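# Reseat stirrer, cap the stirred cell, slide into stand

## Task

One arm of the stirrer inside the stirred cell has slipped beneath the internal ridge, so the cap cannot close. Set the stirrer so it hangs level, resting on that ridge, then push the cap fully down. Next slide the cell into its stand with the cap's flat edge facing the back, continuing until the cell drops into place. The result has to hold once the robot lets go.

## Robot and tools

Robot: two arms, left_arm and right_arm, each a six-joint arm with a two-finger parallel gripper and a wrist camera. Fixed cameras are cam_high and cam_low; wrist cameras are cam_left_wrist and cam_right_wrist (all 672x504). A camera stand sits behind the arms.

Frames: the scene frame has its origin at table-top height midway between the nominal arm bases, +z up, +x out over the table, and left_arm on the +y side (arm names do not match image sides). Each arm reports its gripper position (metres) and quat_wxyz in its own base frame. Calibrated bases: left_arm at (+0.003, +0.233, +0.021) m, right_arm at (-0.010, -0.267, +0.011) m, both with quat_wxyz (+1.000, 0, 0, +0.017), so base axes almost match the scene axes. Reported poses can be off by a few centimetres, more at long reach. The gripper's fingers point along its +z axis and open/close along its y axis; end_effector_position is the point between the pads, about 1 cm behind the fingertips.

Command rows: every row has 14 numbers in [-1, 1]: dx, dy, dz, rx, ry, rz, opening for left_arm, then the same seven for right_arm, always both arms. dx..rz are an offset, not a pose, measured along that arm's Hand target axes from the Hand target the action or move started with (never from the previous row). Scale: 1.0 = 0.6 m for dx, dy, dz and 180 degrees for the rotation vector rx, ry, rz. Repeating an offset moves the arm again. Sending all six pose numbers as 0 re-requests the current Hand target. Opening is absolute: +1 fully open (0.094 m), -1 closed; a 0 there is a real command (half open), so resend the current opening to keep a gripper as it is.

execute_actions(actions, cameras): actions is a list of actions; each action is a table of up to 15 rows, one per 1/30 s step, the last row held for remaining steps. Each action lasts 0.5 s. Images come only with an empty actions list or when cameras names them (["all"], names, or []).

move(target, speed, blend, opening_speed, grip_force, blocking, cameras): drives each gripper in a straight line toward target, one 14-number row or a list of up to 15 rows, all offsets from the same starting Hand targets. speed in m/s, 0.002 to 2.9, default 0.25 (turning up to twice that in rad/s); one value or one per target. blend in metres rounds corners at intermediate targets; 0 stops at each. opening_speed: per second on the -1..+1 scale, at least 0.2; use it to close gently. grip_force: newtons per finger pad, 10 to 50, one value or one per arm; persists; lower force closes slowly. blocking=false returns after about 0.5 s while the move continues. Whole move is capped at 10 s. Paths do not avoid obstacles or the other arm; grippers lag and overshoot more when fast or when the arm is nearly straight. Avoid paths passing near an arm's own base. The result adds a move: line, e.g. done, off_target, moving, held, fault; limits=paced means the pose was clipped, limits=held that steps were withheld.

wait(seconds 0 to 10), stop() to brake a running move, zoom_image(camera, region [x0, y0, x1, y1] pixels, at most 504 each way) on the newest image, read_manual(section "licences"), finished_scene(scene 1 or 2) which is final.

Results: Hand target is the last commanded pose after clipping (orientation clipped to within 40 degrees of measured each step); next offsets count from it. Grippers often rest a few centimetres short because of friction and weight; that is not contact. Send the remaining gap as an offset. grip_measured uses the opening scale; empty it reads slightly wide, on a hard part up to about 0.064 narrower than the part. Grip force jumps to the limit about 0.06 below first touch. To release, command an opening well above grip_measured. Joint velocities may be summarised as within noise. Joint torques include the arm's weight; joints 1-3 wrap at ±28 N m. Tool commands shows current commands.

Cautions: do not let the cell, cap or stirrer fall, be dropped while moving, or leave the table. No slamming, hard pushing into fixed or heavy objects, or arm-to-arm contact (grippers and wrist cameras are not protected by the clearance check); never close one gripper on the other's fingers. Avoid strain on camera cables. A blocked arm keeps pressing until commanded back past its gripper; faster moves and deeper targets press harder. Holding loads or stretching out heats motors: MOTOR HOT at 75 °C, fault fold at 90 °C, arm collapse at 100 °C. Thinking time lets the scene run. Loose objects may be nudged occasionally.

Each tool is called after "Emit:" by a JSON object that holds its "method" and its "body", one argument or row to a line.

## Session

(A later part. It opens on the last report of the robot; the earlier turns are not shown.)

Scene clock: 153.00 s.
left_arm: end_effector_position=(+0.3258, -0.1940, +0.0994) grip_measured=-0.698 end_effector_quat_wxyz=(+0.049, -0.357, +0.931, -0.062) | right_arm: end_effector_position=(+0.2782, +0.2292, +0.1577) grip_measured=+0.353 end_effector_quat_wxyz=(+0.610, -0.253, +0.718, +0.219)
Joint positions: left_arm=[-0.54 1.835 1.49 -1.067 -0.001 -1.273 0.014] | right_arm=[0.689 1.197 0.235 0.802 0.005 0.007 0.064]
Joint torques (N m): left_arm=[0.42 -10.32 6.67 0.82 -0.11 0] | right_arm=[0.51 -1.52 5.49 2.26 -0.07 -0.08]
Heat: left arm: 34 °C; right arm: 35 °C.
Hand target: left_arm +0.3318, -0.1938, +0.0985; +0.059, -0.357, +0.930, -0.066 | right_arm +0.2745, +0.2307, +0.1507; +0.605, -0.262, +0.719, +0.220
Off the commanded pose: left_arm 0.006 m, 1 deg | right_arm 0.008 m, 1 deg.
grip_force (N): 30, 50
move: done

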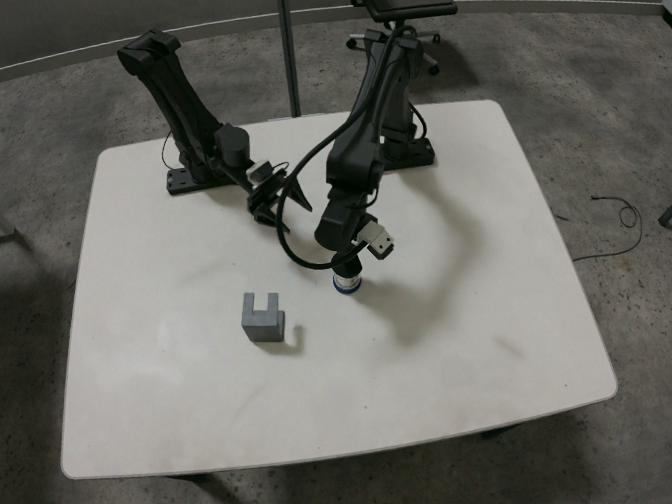

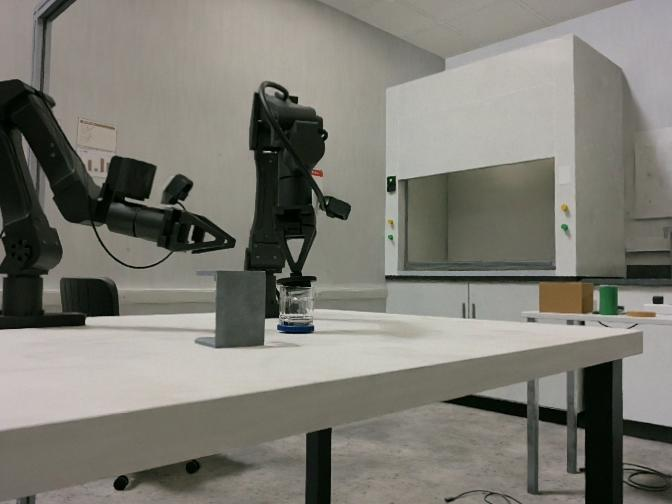

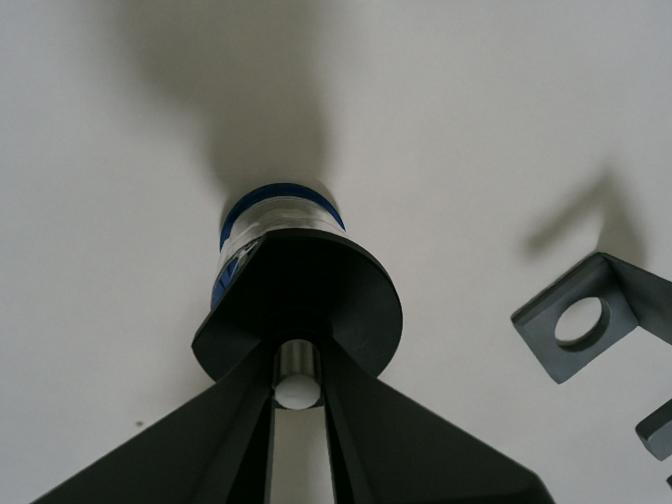

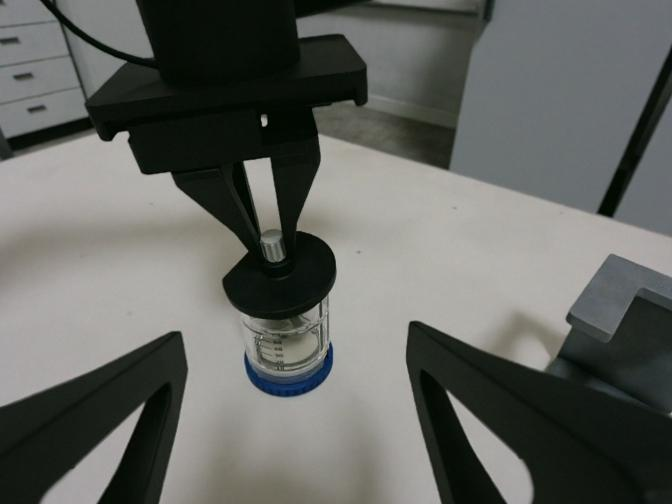

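Emit:
{"method": "move", "body": {
  "target": [0,0,0,0,0,0,-0.85,0.148,0.025,0.0,0,0,0,0.45],
  "speed": 0.2,
  "cameras": ["cam_low","cam_right_wrist"]
}}

Scene clock: 161.00 s.
left_arm: end_effector_position=(+0.3258, -0.1940, +0.0994) grip_measured=-0.698 end_effector_quat_wxyz=(+0.049, -0.357, +0.931, -0.062) | right_arm: end_effector_position=(+0.2524, +0.2308, +0.0579) grip_measured=+0.447 end_effector_quat_wxyz=(+0.577, -0.275, +0.741, +0.207)
Joint positions: left_arm=[-0.54 1.835 1.49 -1.067 -0.001 -1.273 0.014] | right_arm=[0.777 1.851 0.066 1.533 0.074 0.008 0.068]
Joint torques (N m): left_arm=[0.31 -10.36 6.68 0.81 -0.12 0] | right_arm=[0.61 -2.7 2.54 2.66 0.1 0.1]
Heat: left arm: 34 °C; right arm: 35 °C.
Hand target: left_arm +0.3318, -0.1938, +0.0985; +0.059, -0.357, +0.930, -0.066 | right_arm +0.2531, +0.2323, +0.0632; +0.604, -0.262, +0.719, +0.220
Off the commanded pose: left_arm 0.006 m, 1 deg | right_arm 0.006 m, 4 deg.
joint sent to its limit (right arm) — joint 4 (wrist pitch), upper limit. The joint targets are off in orientation, not in position.
grip_force (N): 30, 50
move: off_target (right_arm)
Images, in order (width x height): cam_low 672x504, cam_right_wrist 672x504.

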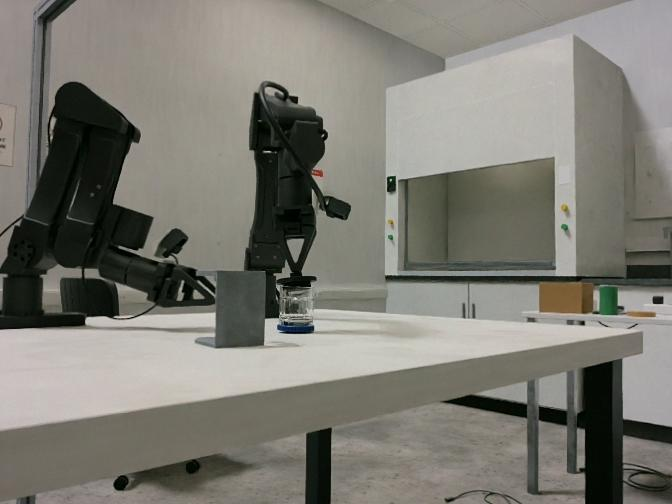

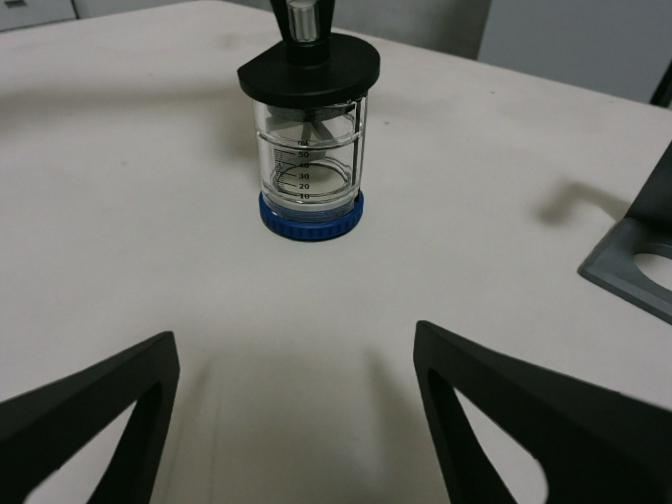

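Emit:
{"method": "move", "body": {
  "target": [0,0,0,0,0,0,-0.85,-0.02,-0.006,0.14,0,0,0,0.45],
  "speed": 0.12,
  "cameras": ["cam_low","cam_right_wrist"]
}}

Scene clock: 167.67 s.
left_arm: end_effector_position=(+0.3258, -0.1940, +0.0994) grip_measured=-0.698 end_effector_quat_wxyz=(+0.049, -0.357, +0.931, -0.062) | right_arm: end_effector_position=(+0.3185, +0.2839, +0.0730) grip_measured=+0.447 end_effector_quat_wxyz=(+0.617, -0.257, +0.709, +0.224)
Joint positions: left_arm=[-0.54 1.835 1.49 -1.067 -0.001 -1.273 0.014] | right_arm=[0.747 2.022 0.384 1.499 0.051 0.008 0.068]
Joint torques (N m): left_arm=[0.43 -10.35 6.65 0.82 -0.11 -0.01] | right_arm=[-0.54 -4.36 4.29 1.93 -0.06 -0.01]
Heat: left arm: 34 °C; right arm: 36 °C.
Hand target: left_arm +0.3318, -0.1938, +0.0985; +0.059, -0.357, +0.930, -0.066 | right_arm +0.3204, +0.2840, +0.0607; +0.605, -0.262, +0.719, +0.220
Off the commanded pose: left_arm 0.006 m, 1 deg | right_arm 0.013 m, 2 deg.
grip_force (N): 30, 50
move: off_target (right_arm)
Images, in order (width x height): cam_low 672x504, cam_right_wrist 672x504.

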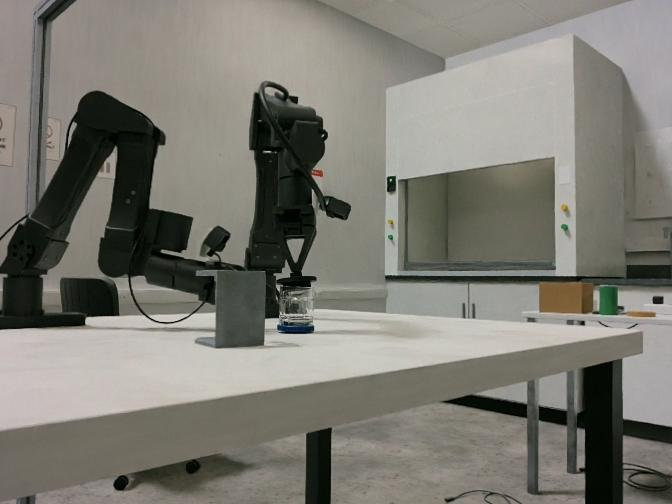

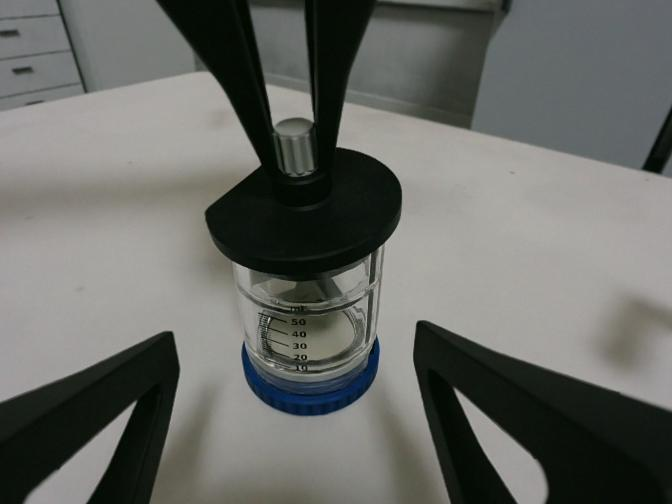

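Emit:
{"method": "move", "body": {
  "target": [
    [0,0,0,0,0,0,-0.85,0.034,0,0.0,0,0,0,0.45],
    [0,0,0,0,0,0,-0.85,0.028,0,0.04,0,0,0,0.45]
  ],
  "speed": 0.1,
  "cameras": ["cam_low","cam_right_wrist"]
}}

Scene clock: 172.80 s.
left_arm: end_effector_position=(+0.3258, -0.1940, +0.0994) grip_measured=-0.698 end_effector_quat_wxyz=(+0.049, -0.357, +0.931, -0.062) | right_arm: end_effector_position=(+0.3349, +0.2981, +0.0522) grip_measured=+0.447 end_effector_quat_wxyz=(+0.615, -0.258, +0.711, +0.223)
Joint positions: left_arm=[-0.54 1.835 1.49 -1.067 -0.001 -1.273 0.014] | right_arm=[0.744 2.158 0.483 1.531 0.048 0.008 0.068]
Joint torques (N m): left_arm=[0.35 -10.4 6.69 0.81 -0.1 0.01] | right_arm=[-0.57 -4.89 3.92 2.04 -0.06 -0.02]
Heat: left arm: 33 °C; right arm: 36 °C.
Hand target: left_arm +0.3318, -0.1938, +0.0985; +0.059, -0.357, +0.930, -0.066 | right_arm +0.3362, +0.2973, +0.0398; +0.604, -0.262, +0.720, +0.220
Off the commanded pose: left_arm 0.006 m, 1 deg | right_arm 0.012 m, 2 deg.
grip_force (N): 30, 50
move: off_target (right_arm)
Images, in order (width x height): cam_low 672x504, cam_right_wrist 672x504.

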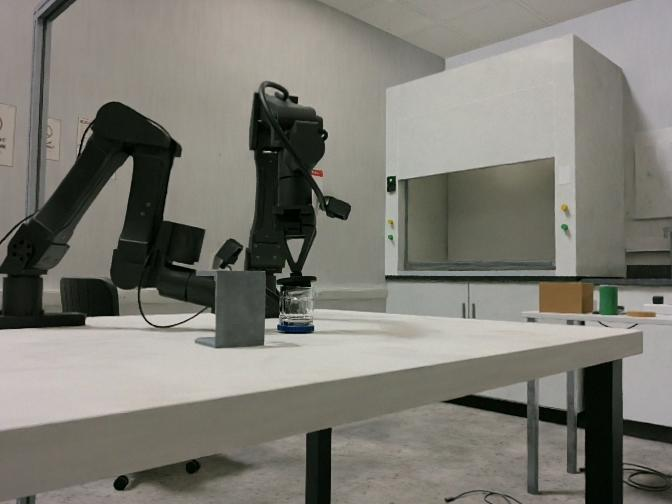

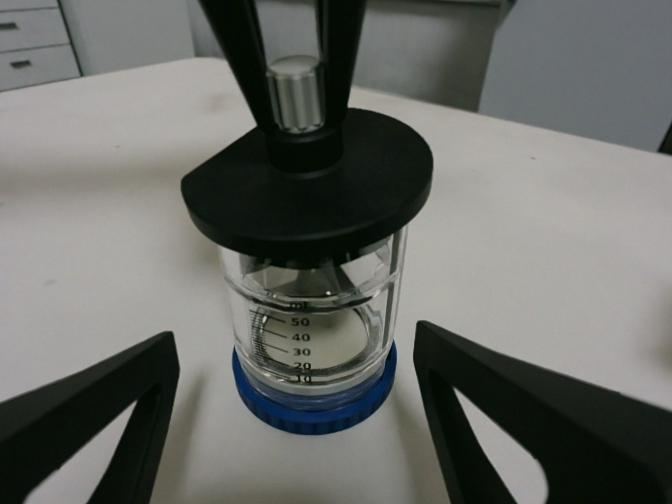

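Emit:
{"method": "move", "body": {
  "target": [0,0,0,0,0,0,-0.85,0.0,0,0.05,0,0,0,0.45],
  "speed": 0.06,
  "cameras": ["cam_low","cam_right_wrist","cam_left_wrist"]
}}

Emit:
{"method": "zoom_image", "body": {
  "camera": "cam_low",
  "region": [200, 220, 340, 350]
}}

Scene clock: 178.77 s.
left_arm: end_effector_position=(+0.3258, -0.1940, +0.0994) grip_measured=-0.698 end_effector_quat_wxyz=(+0.049, -0.357, +0.931, -0.062) | right_arm: end_effector_position=(+0.3567, +0.3165, +0.0498) grip_measured=+0.447 end_effector_quat_wxyz=(+0.618, -0.256, +0.709, +0.225)
Joint positions: left_arm=[-0.54 1.835 1.49 -1.067 -0.001 -1.273 0.014] | right_arm=[0.74 2.208 0.603 1.468 0.044 0.008 0.068]
Joint torques (N m): left_arm=[0.38 -10.36 6.68 0.83 -0.1 0] | right_arm=[-0.57 -5.49 4.72 1.94 -0.06 -0.02]
Heat: left arm: 33 °C; right arm: 36 °C.
Hand target: left_arm +0.3318, -0.1938, +0.0985; +0.059, -0.357, +0.930, -0.066 | right_arm +0.3590, +0.3163, +0.0347; +0.605, -0.262, +0.719, +0.220
Off the commanded pose: left_arm 0.006 m, 1 deg | right_arm 0.015 m, 2 deg.
grip_force (N): 30, 50
move: off_target (right_arm)
Images, in order (width x height): cam_low 672x504, cam_left_wrist 672x504, cam_right_wrist 672x504.

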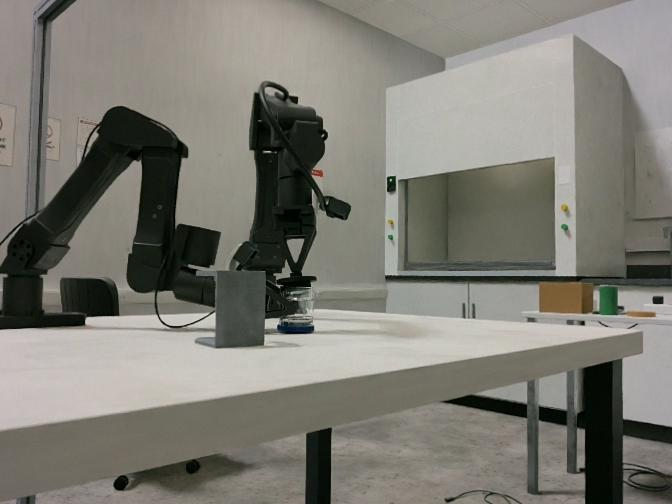

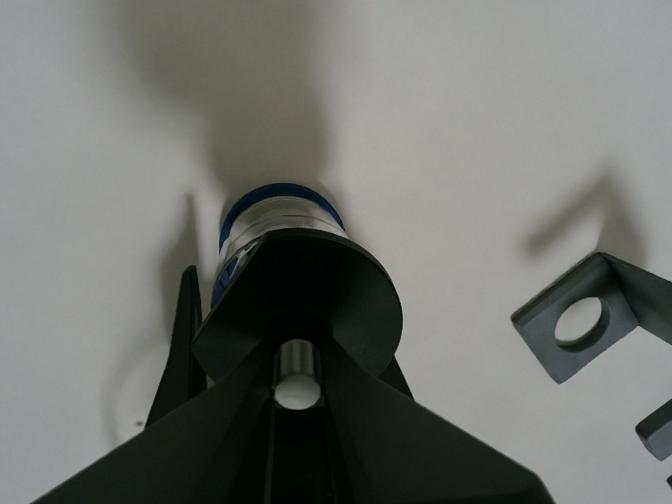

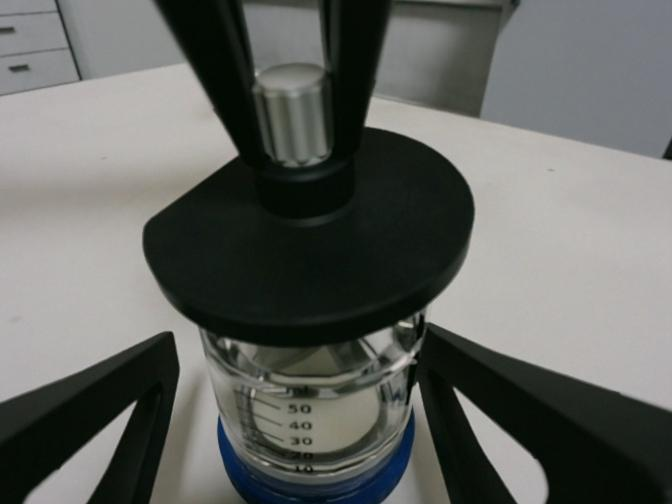

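Scaled by 3.600 from the camera's 672x504 image, which has a finer 960x720 frame.

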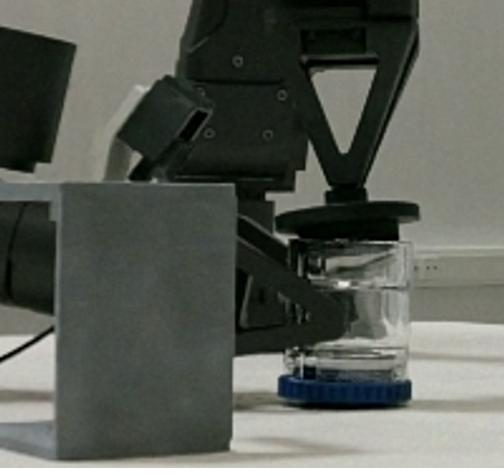

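Emit:
{"method": "move", "body": {
  "target": [0,0,0,0,0,0,-0.85,0.0,-0.003,0.006,0,0,0,0.05],
  "speed": 0.04,
  "opening_speed": 0.2,
  "grip_force": [40,30],
  "cameras": ["cam_low","cam_right_wrist","cam_left_wrist"]
}}

Scene clock: 183.67 s.
left_arm: end_effector_position=(+0.3258, -0.1940, +0.0994) grip_measured=-0.705 end_effector_quat_wxyz=(+0.049, -0.357, +0.931, -0.062) | right_arm: end_effector_position=(+0.3606, +0.3172, +0.0484) grip_measured=+0.207 end_effector_quat_wxyz=(+0.617, -0.256, +0.710, +0.224)
Joint positions: left_arm=[-0.54 1.835 1.49 -1.067 -0.001 -1.273 0.014] | right_arm=[0.734 2.215 0.618 1.458 0.038 0.008 0.057]
Joint torques (N m): left_arm=[0.31 -10.39 6.61 0.81 -0.11 -0.02] | right_arm=[-0.55 -5.63 4.78 1.95 -0.07 -0.02]
Heat: left arm: 33 °C; right arm: 36 °C.
Hand target: left_arm +0.3317, -0.1937, +0.0985; +0.059, -0.357, +0.930, -0.066 | right_arm +0.3629, +0.3171, +0.0340; +0.605, -0.262, +0.720, +0.220
Off the commanded pose: left_arm 0.006 m, 1 deg | right_arm 0.015 m, 2 deg.
grip_force (N): 40, 30
move: off_target (right_arm)
Images, in order (width x height): cam_low 672x504, cam_left_wrist 672x504, cam_right_wrist 672x504.

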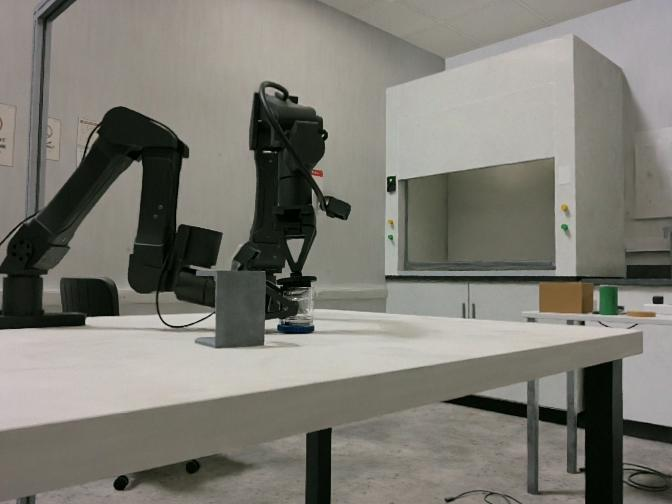

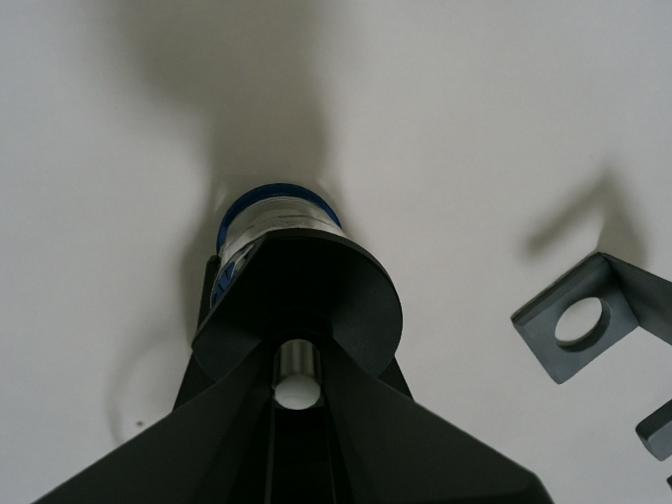

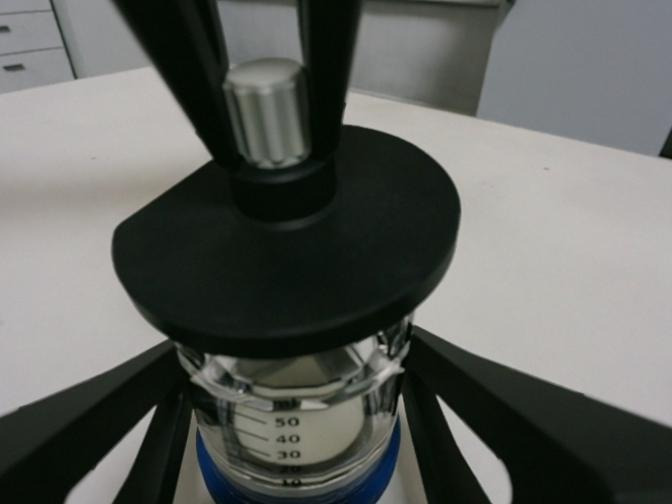

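Emit:
{"method": "move", "body": {
  "target": [0,0,-0.10,0,0,0,-0.88,0.0,0,0,0,0,0,0.05],
  "speed": 0.06,
  "cameras": ["cam_low","cam_right_wrist","cam_left_wrist"]
}}

Emit:
{"method": "zoom_image", "body": {
  "camera": "cam_low",
  "region": [200, 220, 340, 350]
}}

Scene clock: 188.30 s.
left_arm: end_effector_position=(+0.3204, -0.1906, +0.1350) grip_measured=-0.705 end_effector_quat_wxyz=(+0.040, -0.358, +0.932, -0.050) | right_arm: end_effector_position=(+0.3604, +0.3174, +0.0484) grip_measured=+0.207 end_effector_quat_wxyz=(+0.617, -0.257, +0.710, +0.225)
Joint positions: left_arm=[-0.54 1.835 1.635 -1.243 -0.001 -1.273 0.014] | right_arm=[0.734 2.215 0.618 1.458 0.036 0.008 0.057]
Joint torques (N m): left_arm=[0.24 -14.43 9.37 0.27 -0.11 -0.02] | right_arm=[-0.55 -5.61 4.82 1.94 -0.06 -0.03]
Heat: left arm: 34 °C; right arm: 36 °C.
Hand target: left_arm +0.3224, -0.1889, +0.1576; +0.059, -0.357, +0.930, -0.066 | right_arm +0.3629, +0.3172, +0.0340; +0.605, -0.262, +0.719, +0.220
Off the commanded pose: left_arm 0.023 m, 3 deg | right_arm 0.015 m, 2 deg.
grip_force (N): 40, 30
move: off_target (left_arm, right_arm)
Images, in order (width x height): cam_low 672x504, cam_left_wrist 672x504, cam_right_wrist 672x504.

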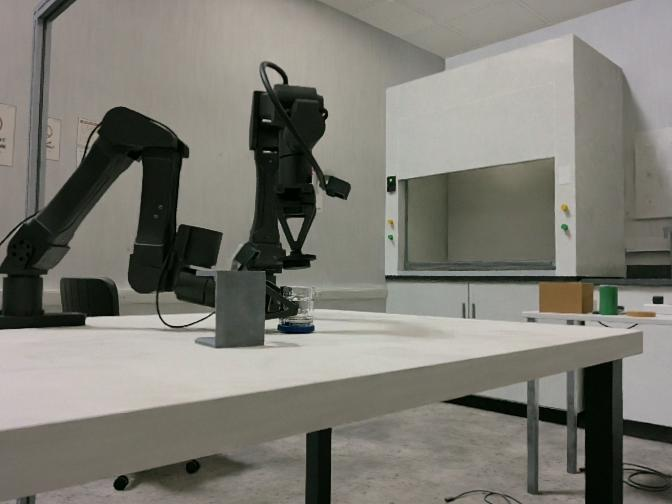

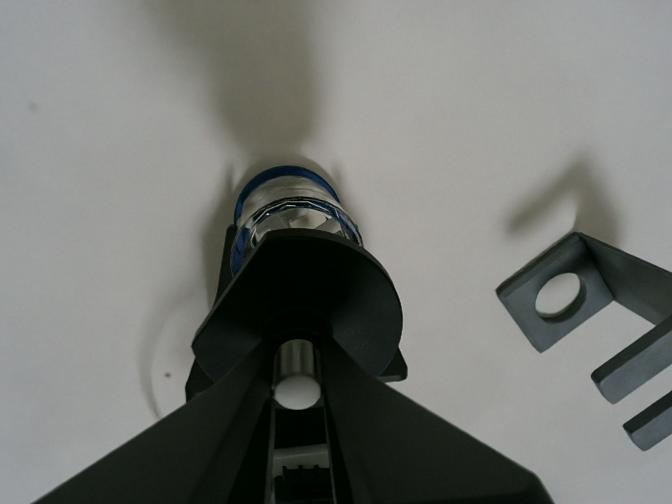

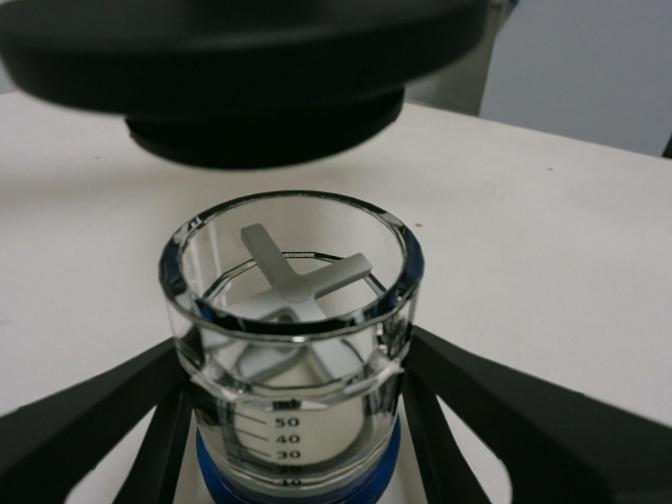

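Scaled by 3.600 from the camera's 672x504 image, which has a finer 960x720 frame.

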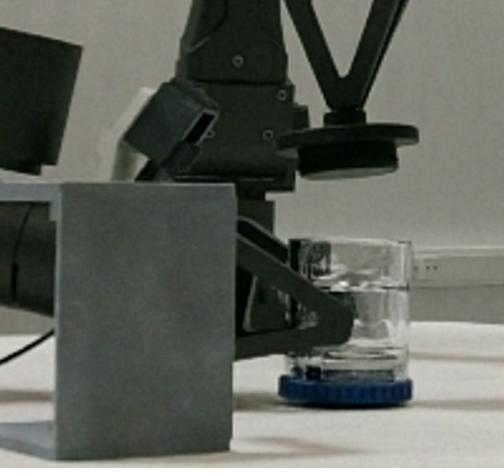

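Emit:
{"method": "zoom_image", "body": {
  "camera": "cam_right_wrist",
  "region": [150, 180, 440, 420]
}}

Scaled by 1.738 from the camera's 672x504 image, which has a finer 960x720 frame.

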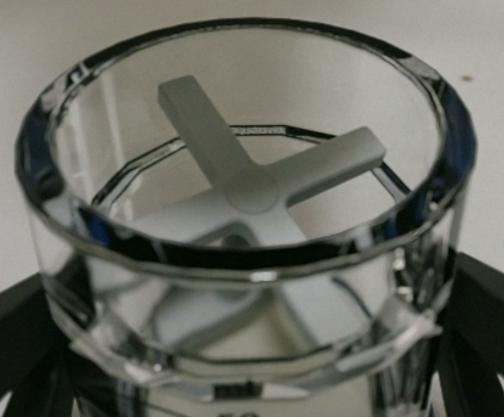

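Emit:
{"method": "move", "body": {
  "target": [
    [-0.157,0.149,-0.013,0,0,0,-0.88,0.0,0,0,0,0,0,0.05],
    [-0.147,0.149,0.130,0,0,0,-0.88,0.0,0,0,0,0,0,0.05]
  ],
  "speed": 0.12,
  "cameras": ["all"]
}}

Emit:
{"method": "zoom_image", "body": {
  "camera": "cam_low",
  "region": [260, 220, 420, 350]
}}

Scene clock: 205.67 s.
left_arm: end_effector_position=(+0.3384, -0.0673, +0.0765) grip_measured=-0.705 end_effector_quat_wxyz=(+0.058, -0.356, +0.930, -0.064) | right_arm: end_effector_position=(+0.3604, +0.3174, +0.0484) grip_measured=+0.207 end_effector_quat_wxyz=(+0.617, -0.257, +0.710, +0.225)
Joint positions: left_arm=[-0.174 1.715 1.249 -0.939 0.049 -0.91 0.014] | right_arm=[0.734 2.215 0.618 1.458 0.036 0.008 0.057]
Joint torques (N m): left_arm=[-0.43 -7.97 6.39 0.81 0.07 -0.13] | right_arm=[-0.55 -5.63 4.83 1.94 -0.05 -0.03]
Heat: left arm: 37 °C; right arm: 36 °C.
Hand target: left_arm +0.3411, -0.0700, +0.0715; +0.059, -0.357, +0.930, -0.066 | right_arm +0.3629, +0.3172, +0.0340; +0.605, -0.262, +0.719, +0.220
Off the commanded pose: left_arm 0.006 m, 0 deg | right_arm 0.015 m, 2 deg.
grip_force (N): 40, 30
move: off_target (right_arm)

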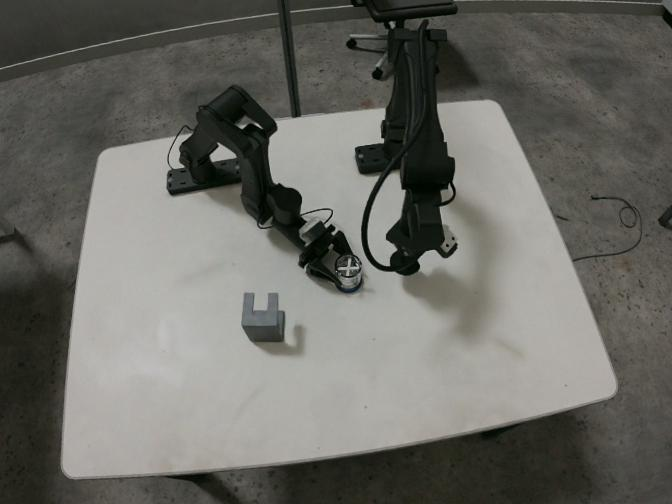

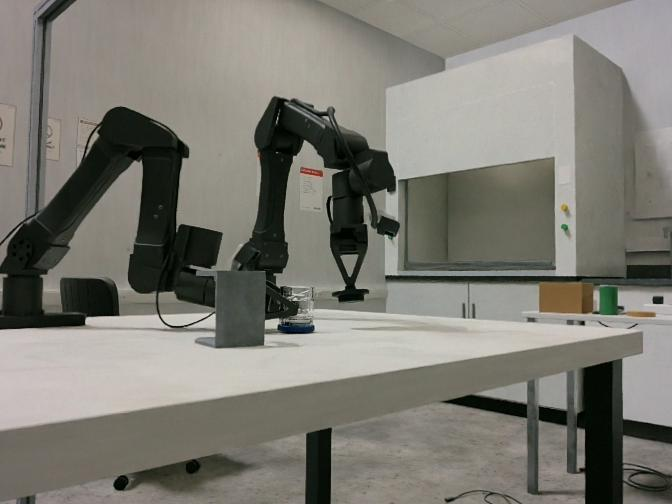

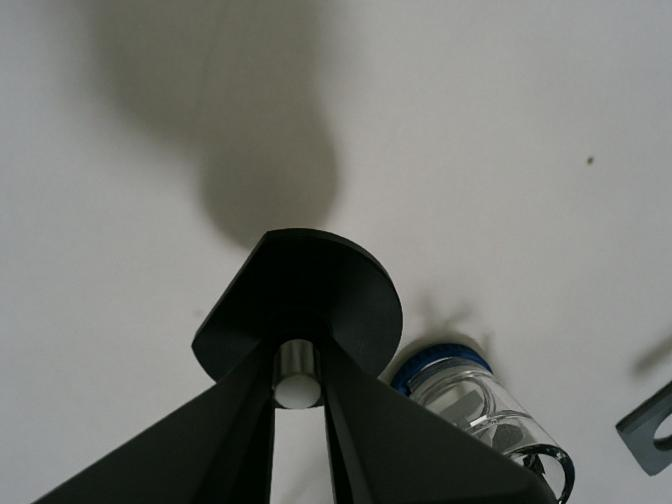

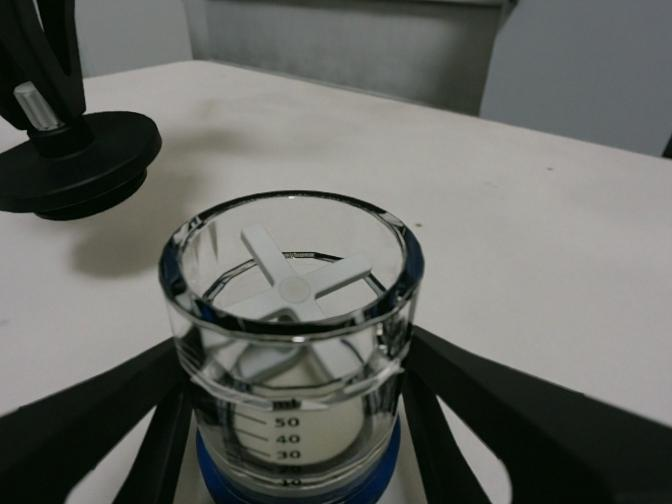

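Scaled by 3.150 from the camera's 672x504 image, which has a finer 960x720 frame.

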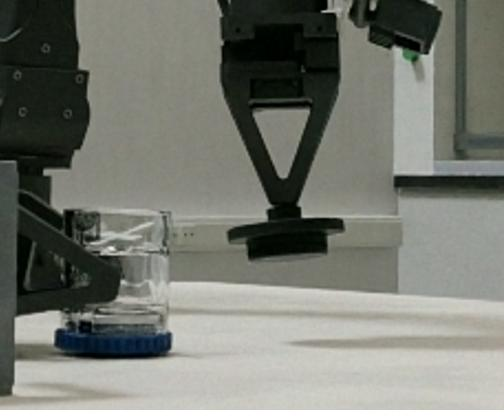

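Emit:
{"method": "move", "body": {
  "target": [0,0,0.072,0,0,0,-0.88,0.0,0,0,0,0,0,0.05],
  "speed": 0.08,
  "cameras": ["cam_low","cam_right_wrist"]
}}

Emit:
{"method": "zoom_image", "body": {
  "camera": "cam_low",
  "region": [260, 220, 420, 350]
}}

Scene clock: 209.97 s.
left_arm: end_effector_position=(+0.3461, -0.0704, +0.0345) grip_measured=-0.705 end_effector_quat_wxyz=(+0.059, -0.357, +0.930, -0.064) | right_arm: end_effector_position=(+0.3604, +0.3174, +0.0484) grip_measured=+0.207 end_effector_quat_wxyz=(+0.617, -0.257, +0.710, +0.225)
Joint positions: left_arm=[-0.179 1.792 1.166 -0.778 0.049 -0.916 0.014] | right_arm=[0.734 2.215 0.618 1.458 0.036 0.008 0.057]
Joint torques (N m): left_arm=[-0.62 -8.43 6.08 0.85 0.06 -0.12] | right_arm=[-0.57 -5.61 4.82 1.94 -0.06 -0.03]
Heat: left arm: 35 °C; right arm: 36 °C.
Hand target: left_arm +0.3480, -0.0735, +0.0291; +0.059, -0.357, +0.930, -0.066 | right_arm +0.3629, +0.3172, +0.0340; +0.605, -0.262, +0.719, +0.220
Off the commanded pose: left_arm 0.007 m, 0 deg | right_arm 0.015 m, 2 deg.
grip_force (N): 40, 30
move: off_target (right_arm)
Images, in order (width x height): cam_low 672x504, cam_right_wrist 672x504.

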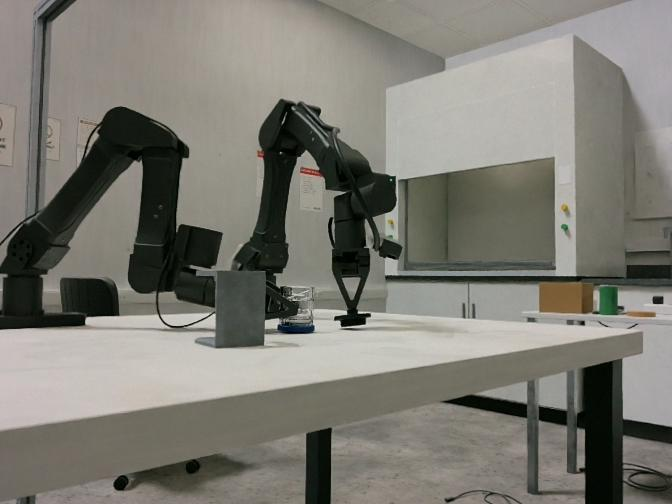

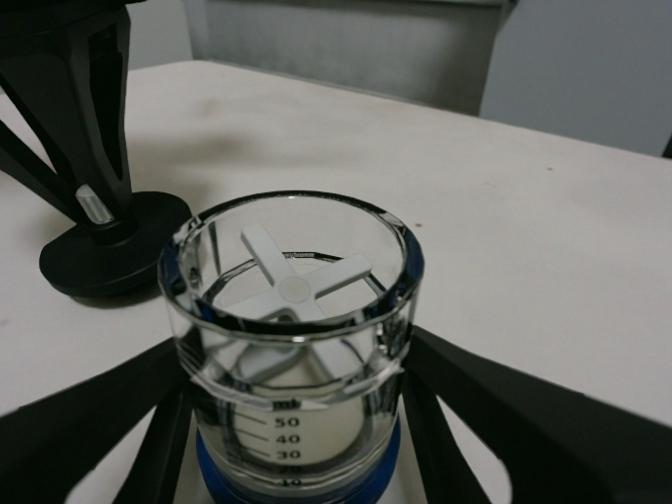

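Scaled by 3.150 from the camera's 672x504 image, which has a finer 960x720 frame.

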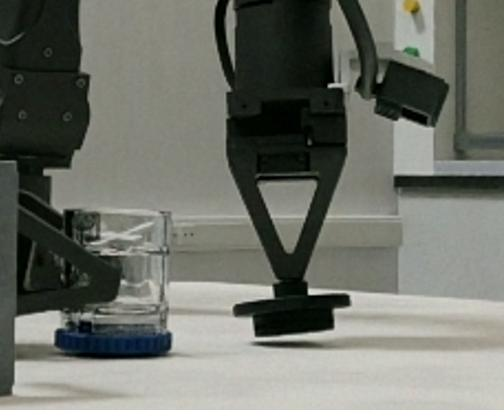

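Emit:
{"method": "move", "body": {
  "target": [
    [0,0,0.012,0,0,0,-0.88,0.0,0,0,0,0,0,0.05],
    [0,0,0.012,0,0,0,-0.3,0.0,0,0,0,0,0,0.05]
  ],
  "speed": 0.04,
  "opening_speed": 0.4,
  "cameras": ["cam_low","cam_left_wrist"]
}}

Emit:
{"method": "zoom_image", "body": {
  "camera": "cam_low",
  "region": [260, 220, 420, 350]
}}

Scene clock: 216.07 s.
left_arm: end_effector_position=(+0.3499, -0.0720, +0.0307) grip_measured=-0.303 end_effector_quat_wxyz=(+0.064, -0.357, +0.930, -0.068) | right_arm: end_effector_position=(+0.3604, +0.3174, +0.0484) grip_measured=+0.207 end_effector_quat_wxyz=(+0.617, -0.257, +0.710, +0.225)
Joint positions: left_arm=[-0.181 1.801 1.16 -0.749 0.049 -0.918 0.033] | right_arm=[0.734 2.215 0.618 1.458 0.036 0.008 0.057]
Joint torques (N m): left_arm=[-0.5 -8.08 5.63 0.81 0.05 -0.12] | right_arm=[-0.57 -5.63 4.81 1.94 -0.06 -0.03]
Heat: left arm: 34 °C; right arm: 36 °C.
Hand target: left_arm +0.3489, -0.0741, +0.0219; +0.058, -0.357, +0.930, -0.066 | right_arm +0.3629, +0.3172, +0.0340; +0.605, -0.262, +0.719, +0.220
Off the commanded pose: left_arm 0.009 m, 1 deg | right_arm 0.015 m, 2 deg.
grip_force (N): 40, 30
move: off_target (right_arm)
Images, in order (width x height): cam_low 672x504, cam_left_wrist 672x504.

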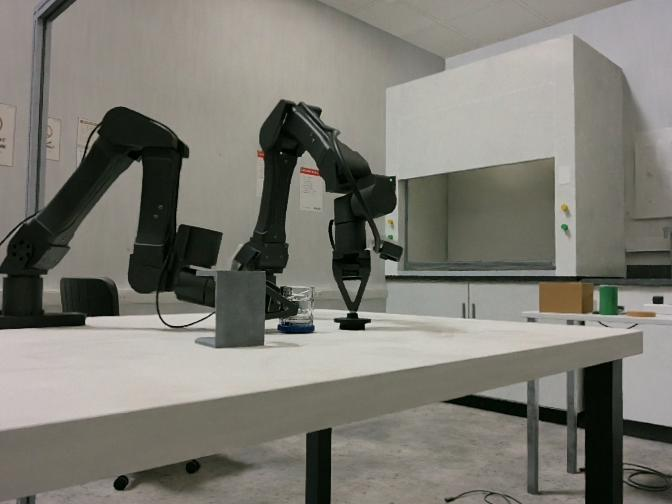

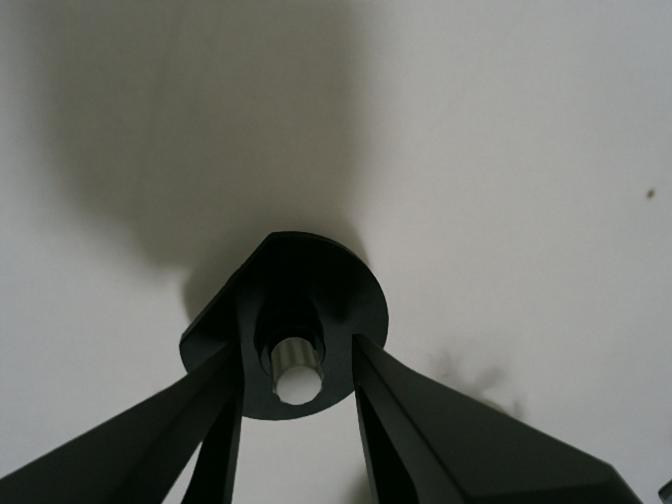

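Scaled by 3.150 from the camera's 672x504 image, which has a finer 960x720 frame.

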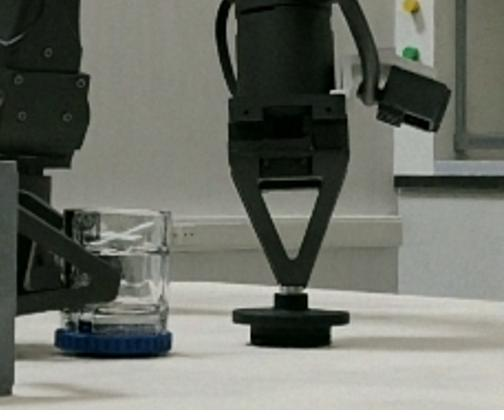

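Emit:
{"method": "move", "body": {
  "target": [
    [0,0,-0.24,0,0,0,-0.3,0.0,0,0,0,0,0,0.05],
    [0.153,-0.15,-0.24,0,0,-0.106,-0.3,0.0,0,0,0,0,0,0.05]
  ],
  "speed": 0.15,
  "cameras": ["all"]
}}

Emit:
{"method": "zoom_image", "body": {
  "camera": "cam_left_wrist",
  "region": [180, 150, 450, 420]
}}

Scene clock: 236.13 s.
left_arm: end_effector_position=(+0.3150, -0.1928, +0.1724) grip_measured=-0.303 end_effector_quat_wxyz=(+0.043, -0.501, +0.860, -0.086) | right_arm: end_effector_position=(+0.3604, +0.3174, +0.0484) grip_measured=+0.207 end_effector_quat_wxyz=(+0.617, -0.257, +0.710, +0.225)
Joint positions: left_arm=[-0.55 1.772 1.695 -1.301 0.005 -1.605 0.033] | right_arm=[0.734 2.215 0.618 1.458 0.036 0.008 0.057]
Joint torques (N m): left_arm=[0.12 -8.2 9.31 0.36 -0.17 -0.17] | right_arm=[-0.58 -5.63 4.82 1.94 -0.06 -0.03]
Heat: left arm: 32 °C; right arm: 37 °C.
Hand target: left_arm +0.3177, -0.1904, +0.1727; +0.047, -0.506, +0.858, -0.075 | right_arm +0.3629, +0.3172, +0.0340; +0.605, -0.262, +0.719, +0.220
Off the commanded pose: left_arm 0.004 m, 1 deg | right_arm 0.015 m, 2 deg.
grip_force (N): 40, 30
move: off_target (right_arm)

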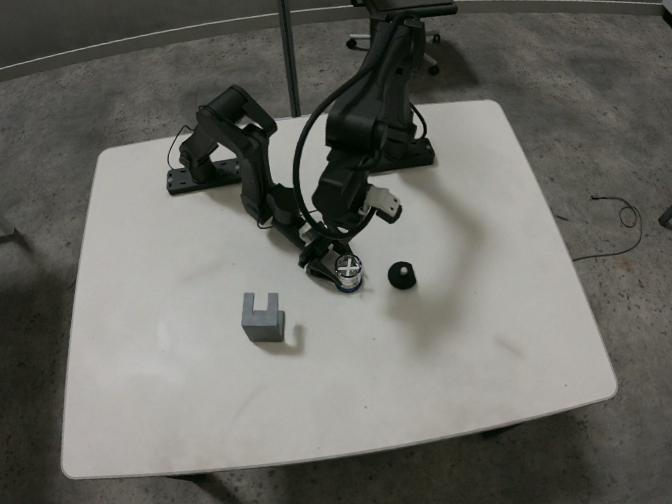

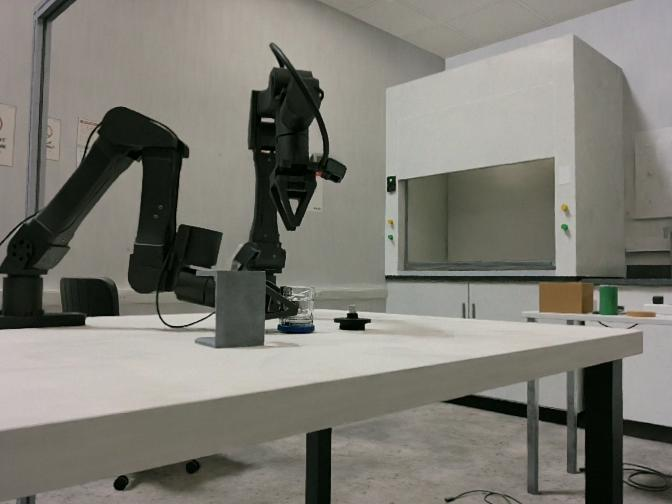

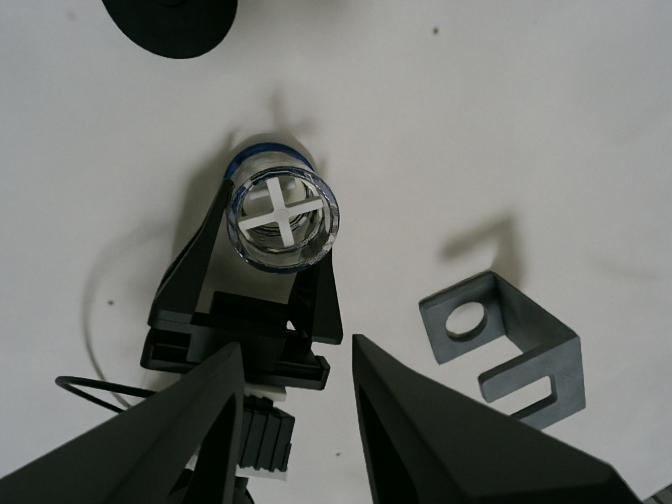

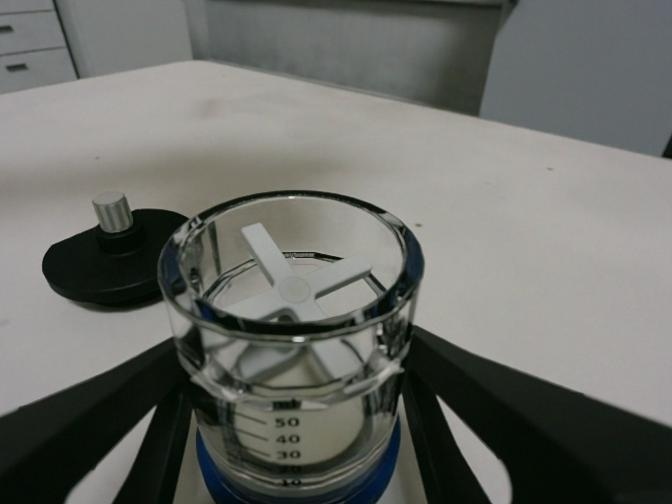

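Scaled by 1.867 from the camera's 672x504 image, which has a finer 960x720 frame.

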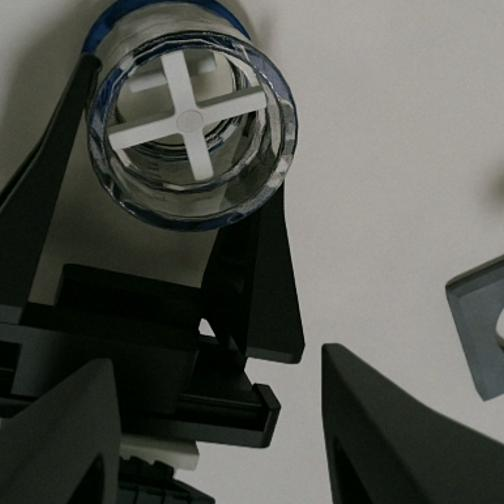

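Emit:
{"method": "move", "body": {
  "target": [-0.005,0.02,0.06,0,0,0.156,-0.34,0.0,0,0,0,0,0,0.05],
  "speed": 0.12,
  "cameras": ["cam_low","cam_left_wrist","cam_right_wrist"]
}}

Emit:
{"method": "zoom_image", "body": {
  "camera": "cam_left_wrist",
  "region": [180, 150, 450, 420]
}}

Scene clock: 270.30 s.
left_arm: end_effector_position=(+0.3105, -0.1883, +0.1326) grip_measured=-0.337 end_effector_quat_wxyz=(+0.050, -0.283, +0.956, -0.058) | right_arm: end_effector_position=(+0.3604, +0.3174, +0.0484) grip_measured=+0.207 end_effector_quat_wxyz=(+0.617, -0.257, +0.710, +0.225)
Joint positions: left_arm=[-0.546 1.772 1.543 -1.188 0.004 -1.122 0.031] | right_arm=[0.734 2.215 0.618 1.458 0.036 0.008 0.057]
Joint torques (N m): left_arm=[0.54 -11.28 6.09 0.7 -0.17 0.03] | right_arm=[-0.54 -5.61 4.82 1.94 -0.05 -0.03]
Heat: left arm: 32 °C; right arm: 37 °C.
Hand target: left_arm +0.3144, -0.1850, +0.1352; +0.064, -0.283, +0.955, -0.061 | right_arm +0.3629, +0.3172, +0.0340; +0.605, -0.262, +0.719, +0.220
Off the commanded pose: left_arm 0.006 m, 2 deg | right_arm 0.015 m, 2 deg.
grip_force (N): 40, 30
move: off_target (right_arm)
Images, in order (width x height): cam_low 672x504, cam_left_wrist 672x504, cam_right_wrist 672x504.

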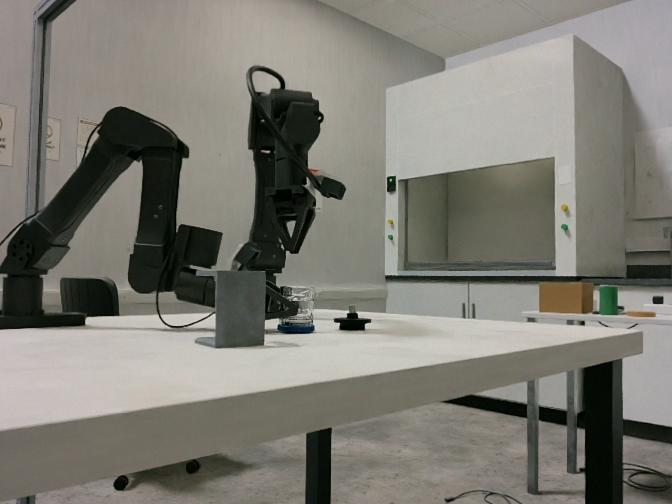

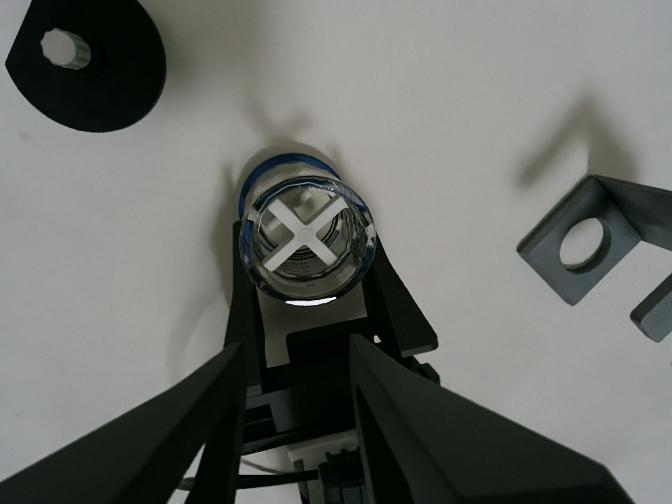

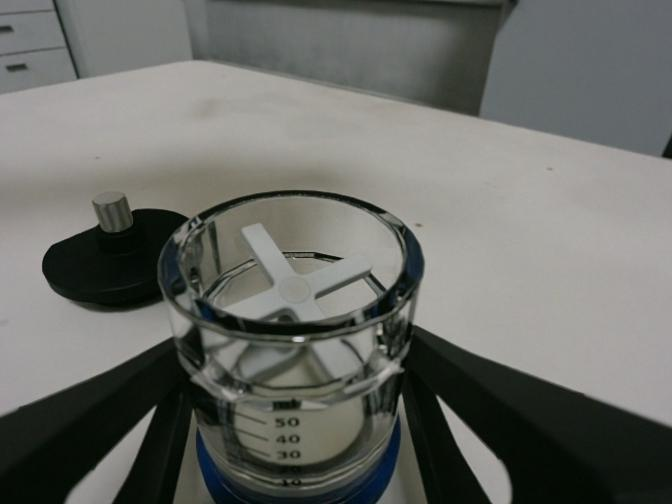

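Scaled by 1.867 from the camera's 672x504 image, which has a finer 960x720 frame.

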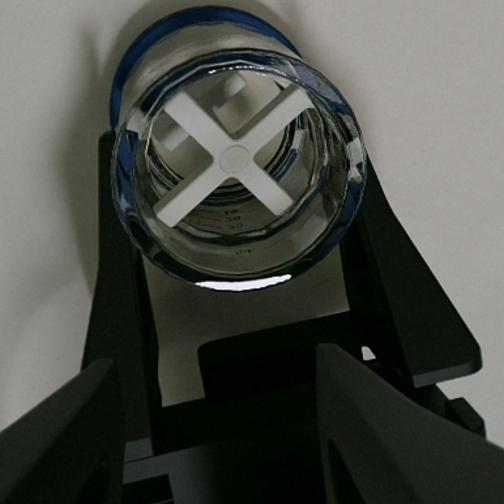

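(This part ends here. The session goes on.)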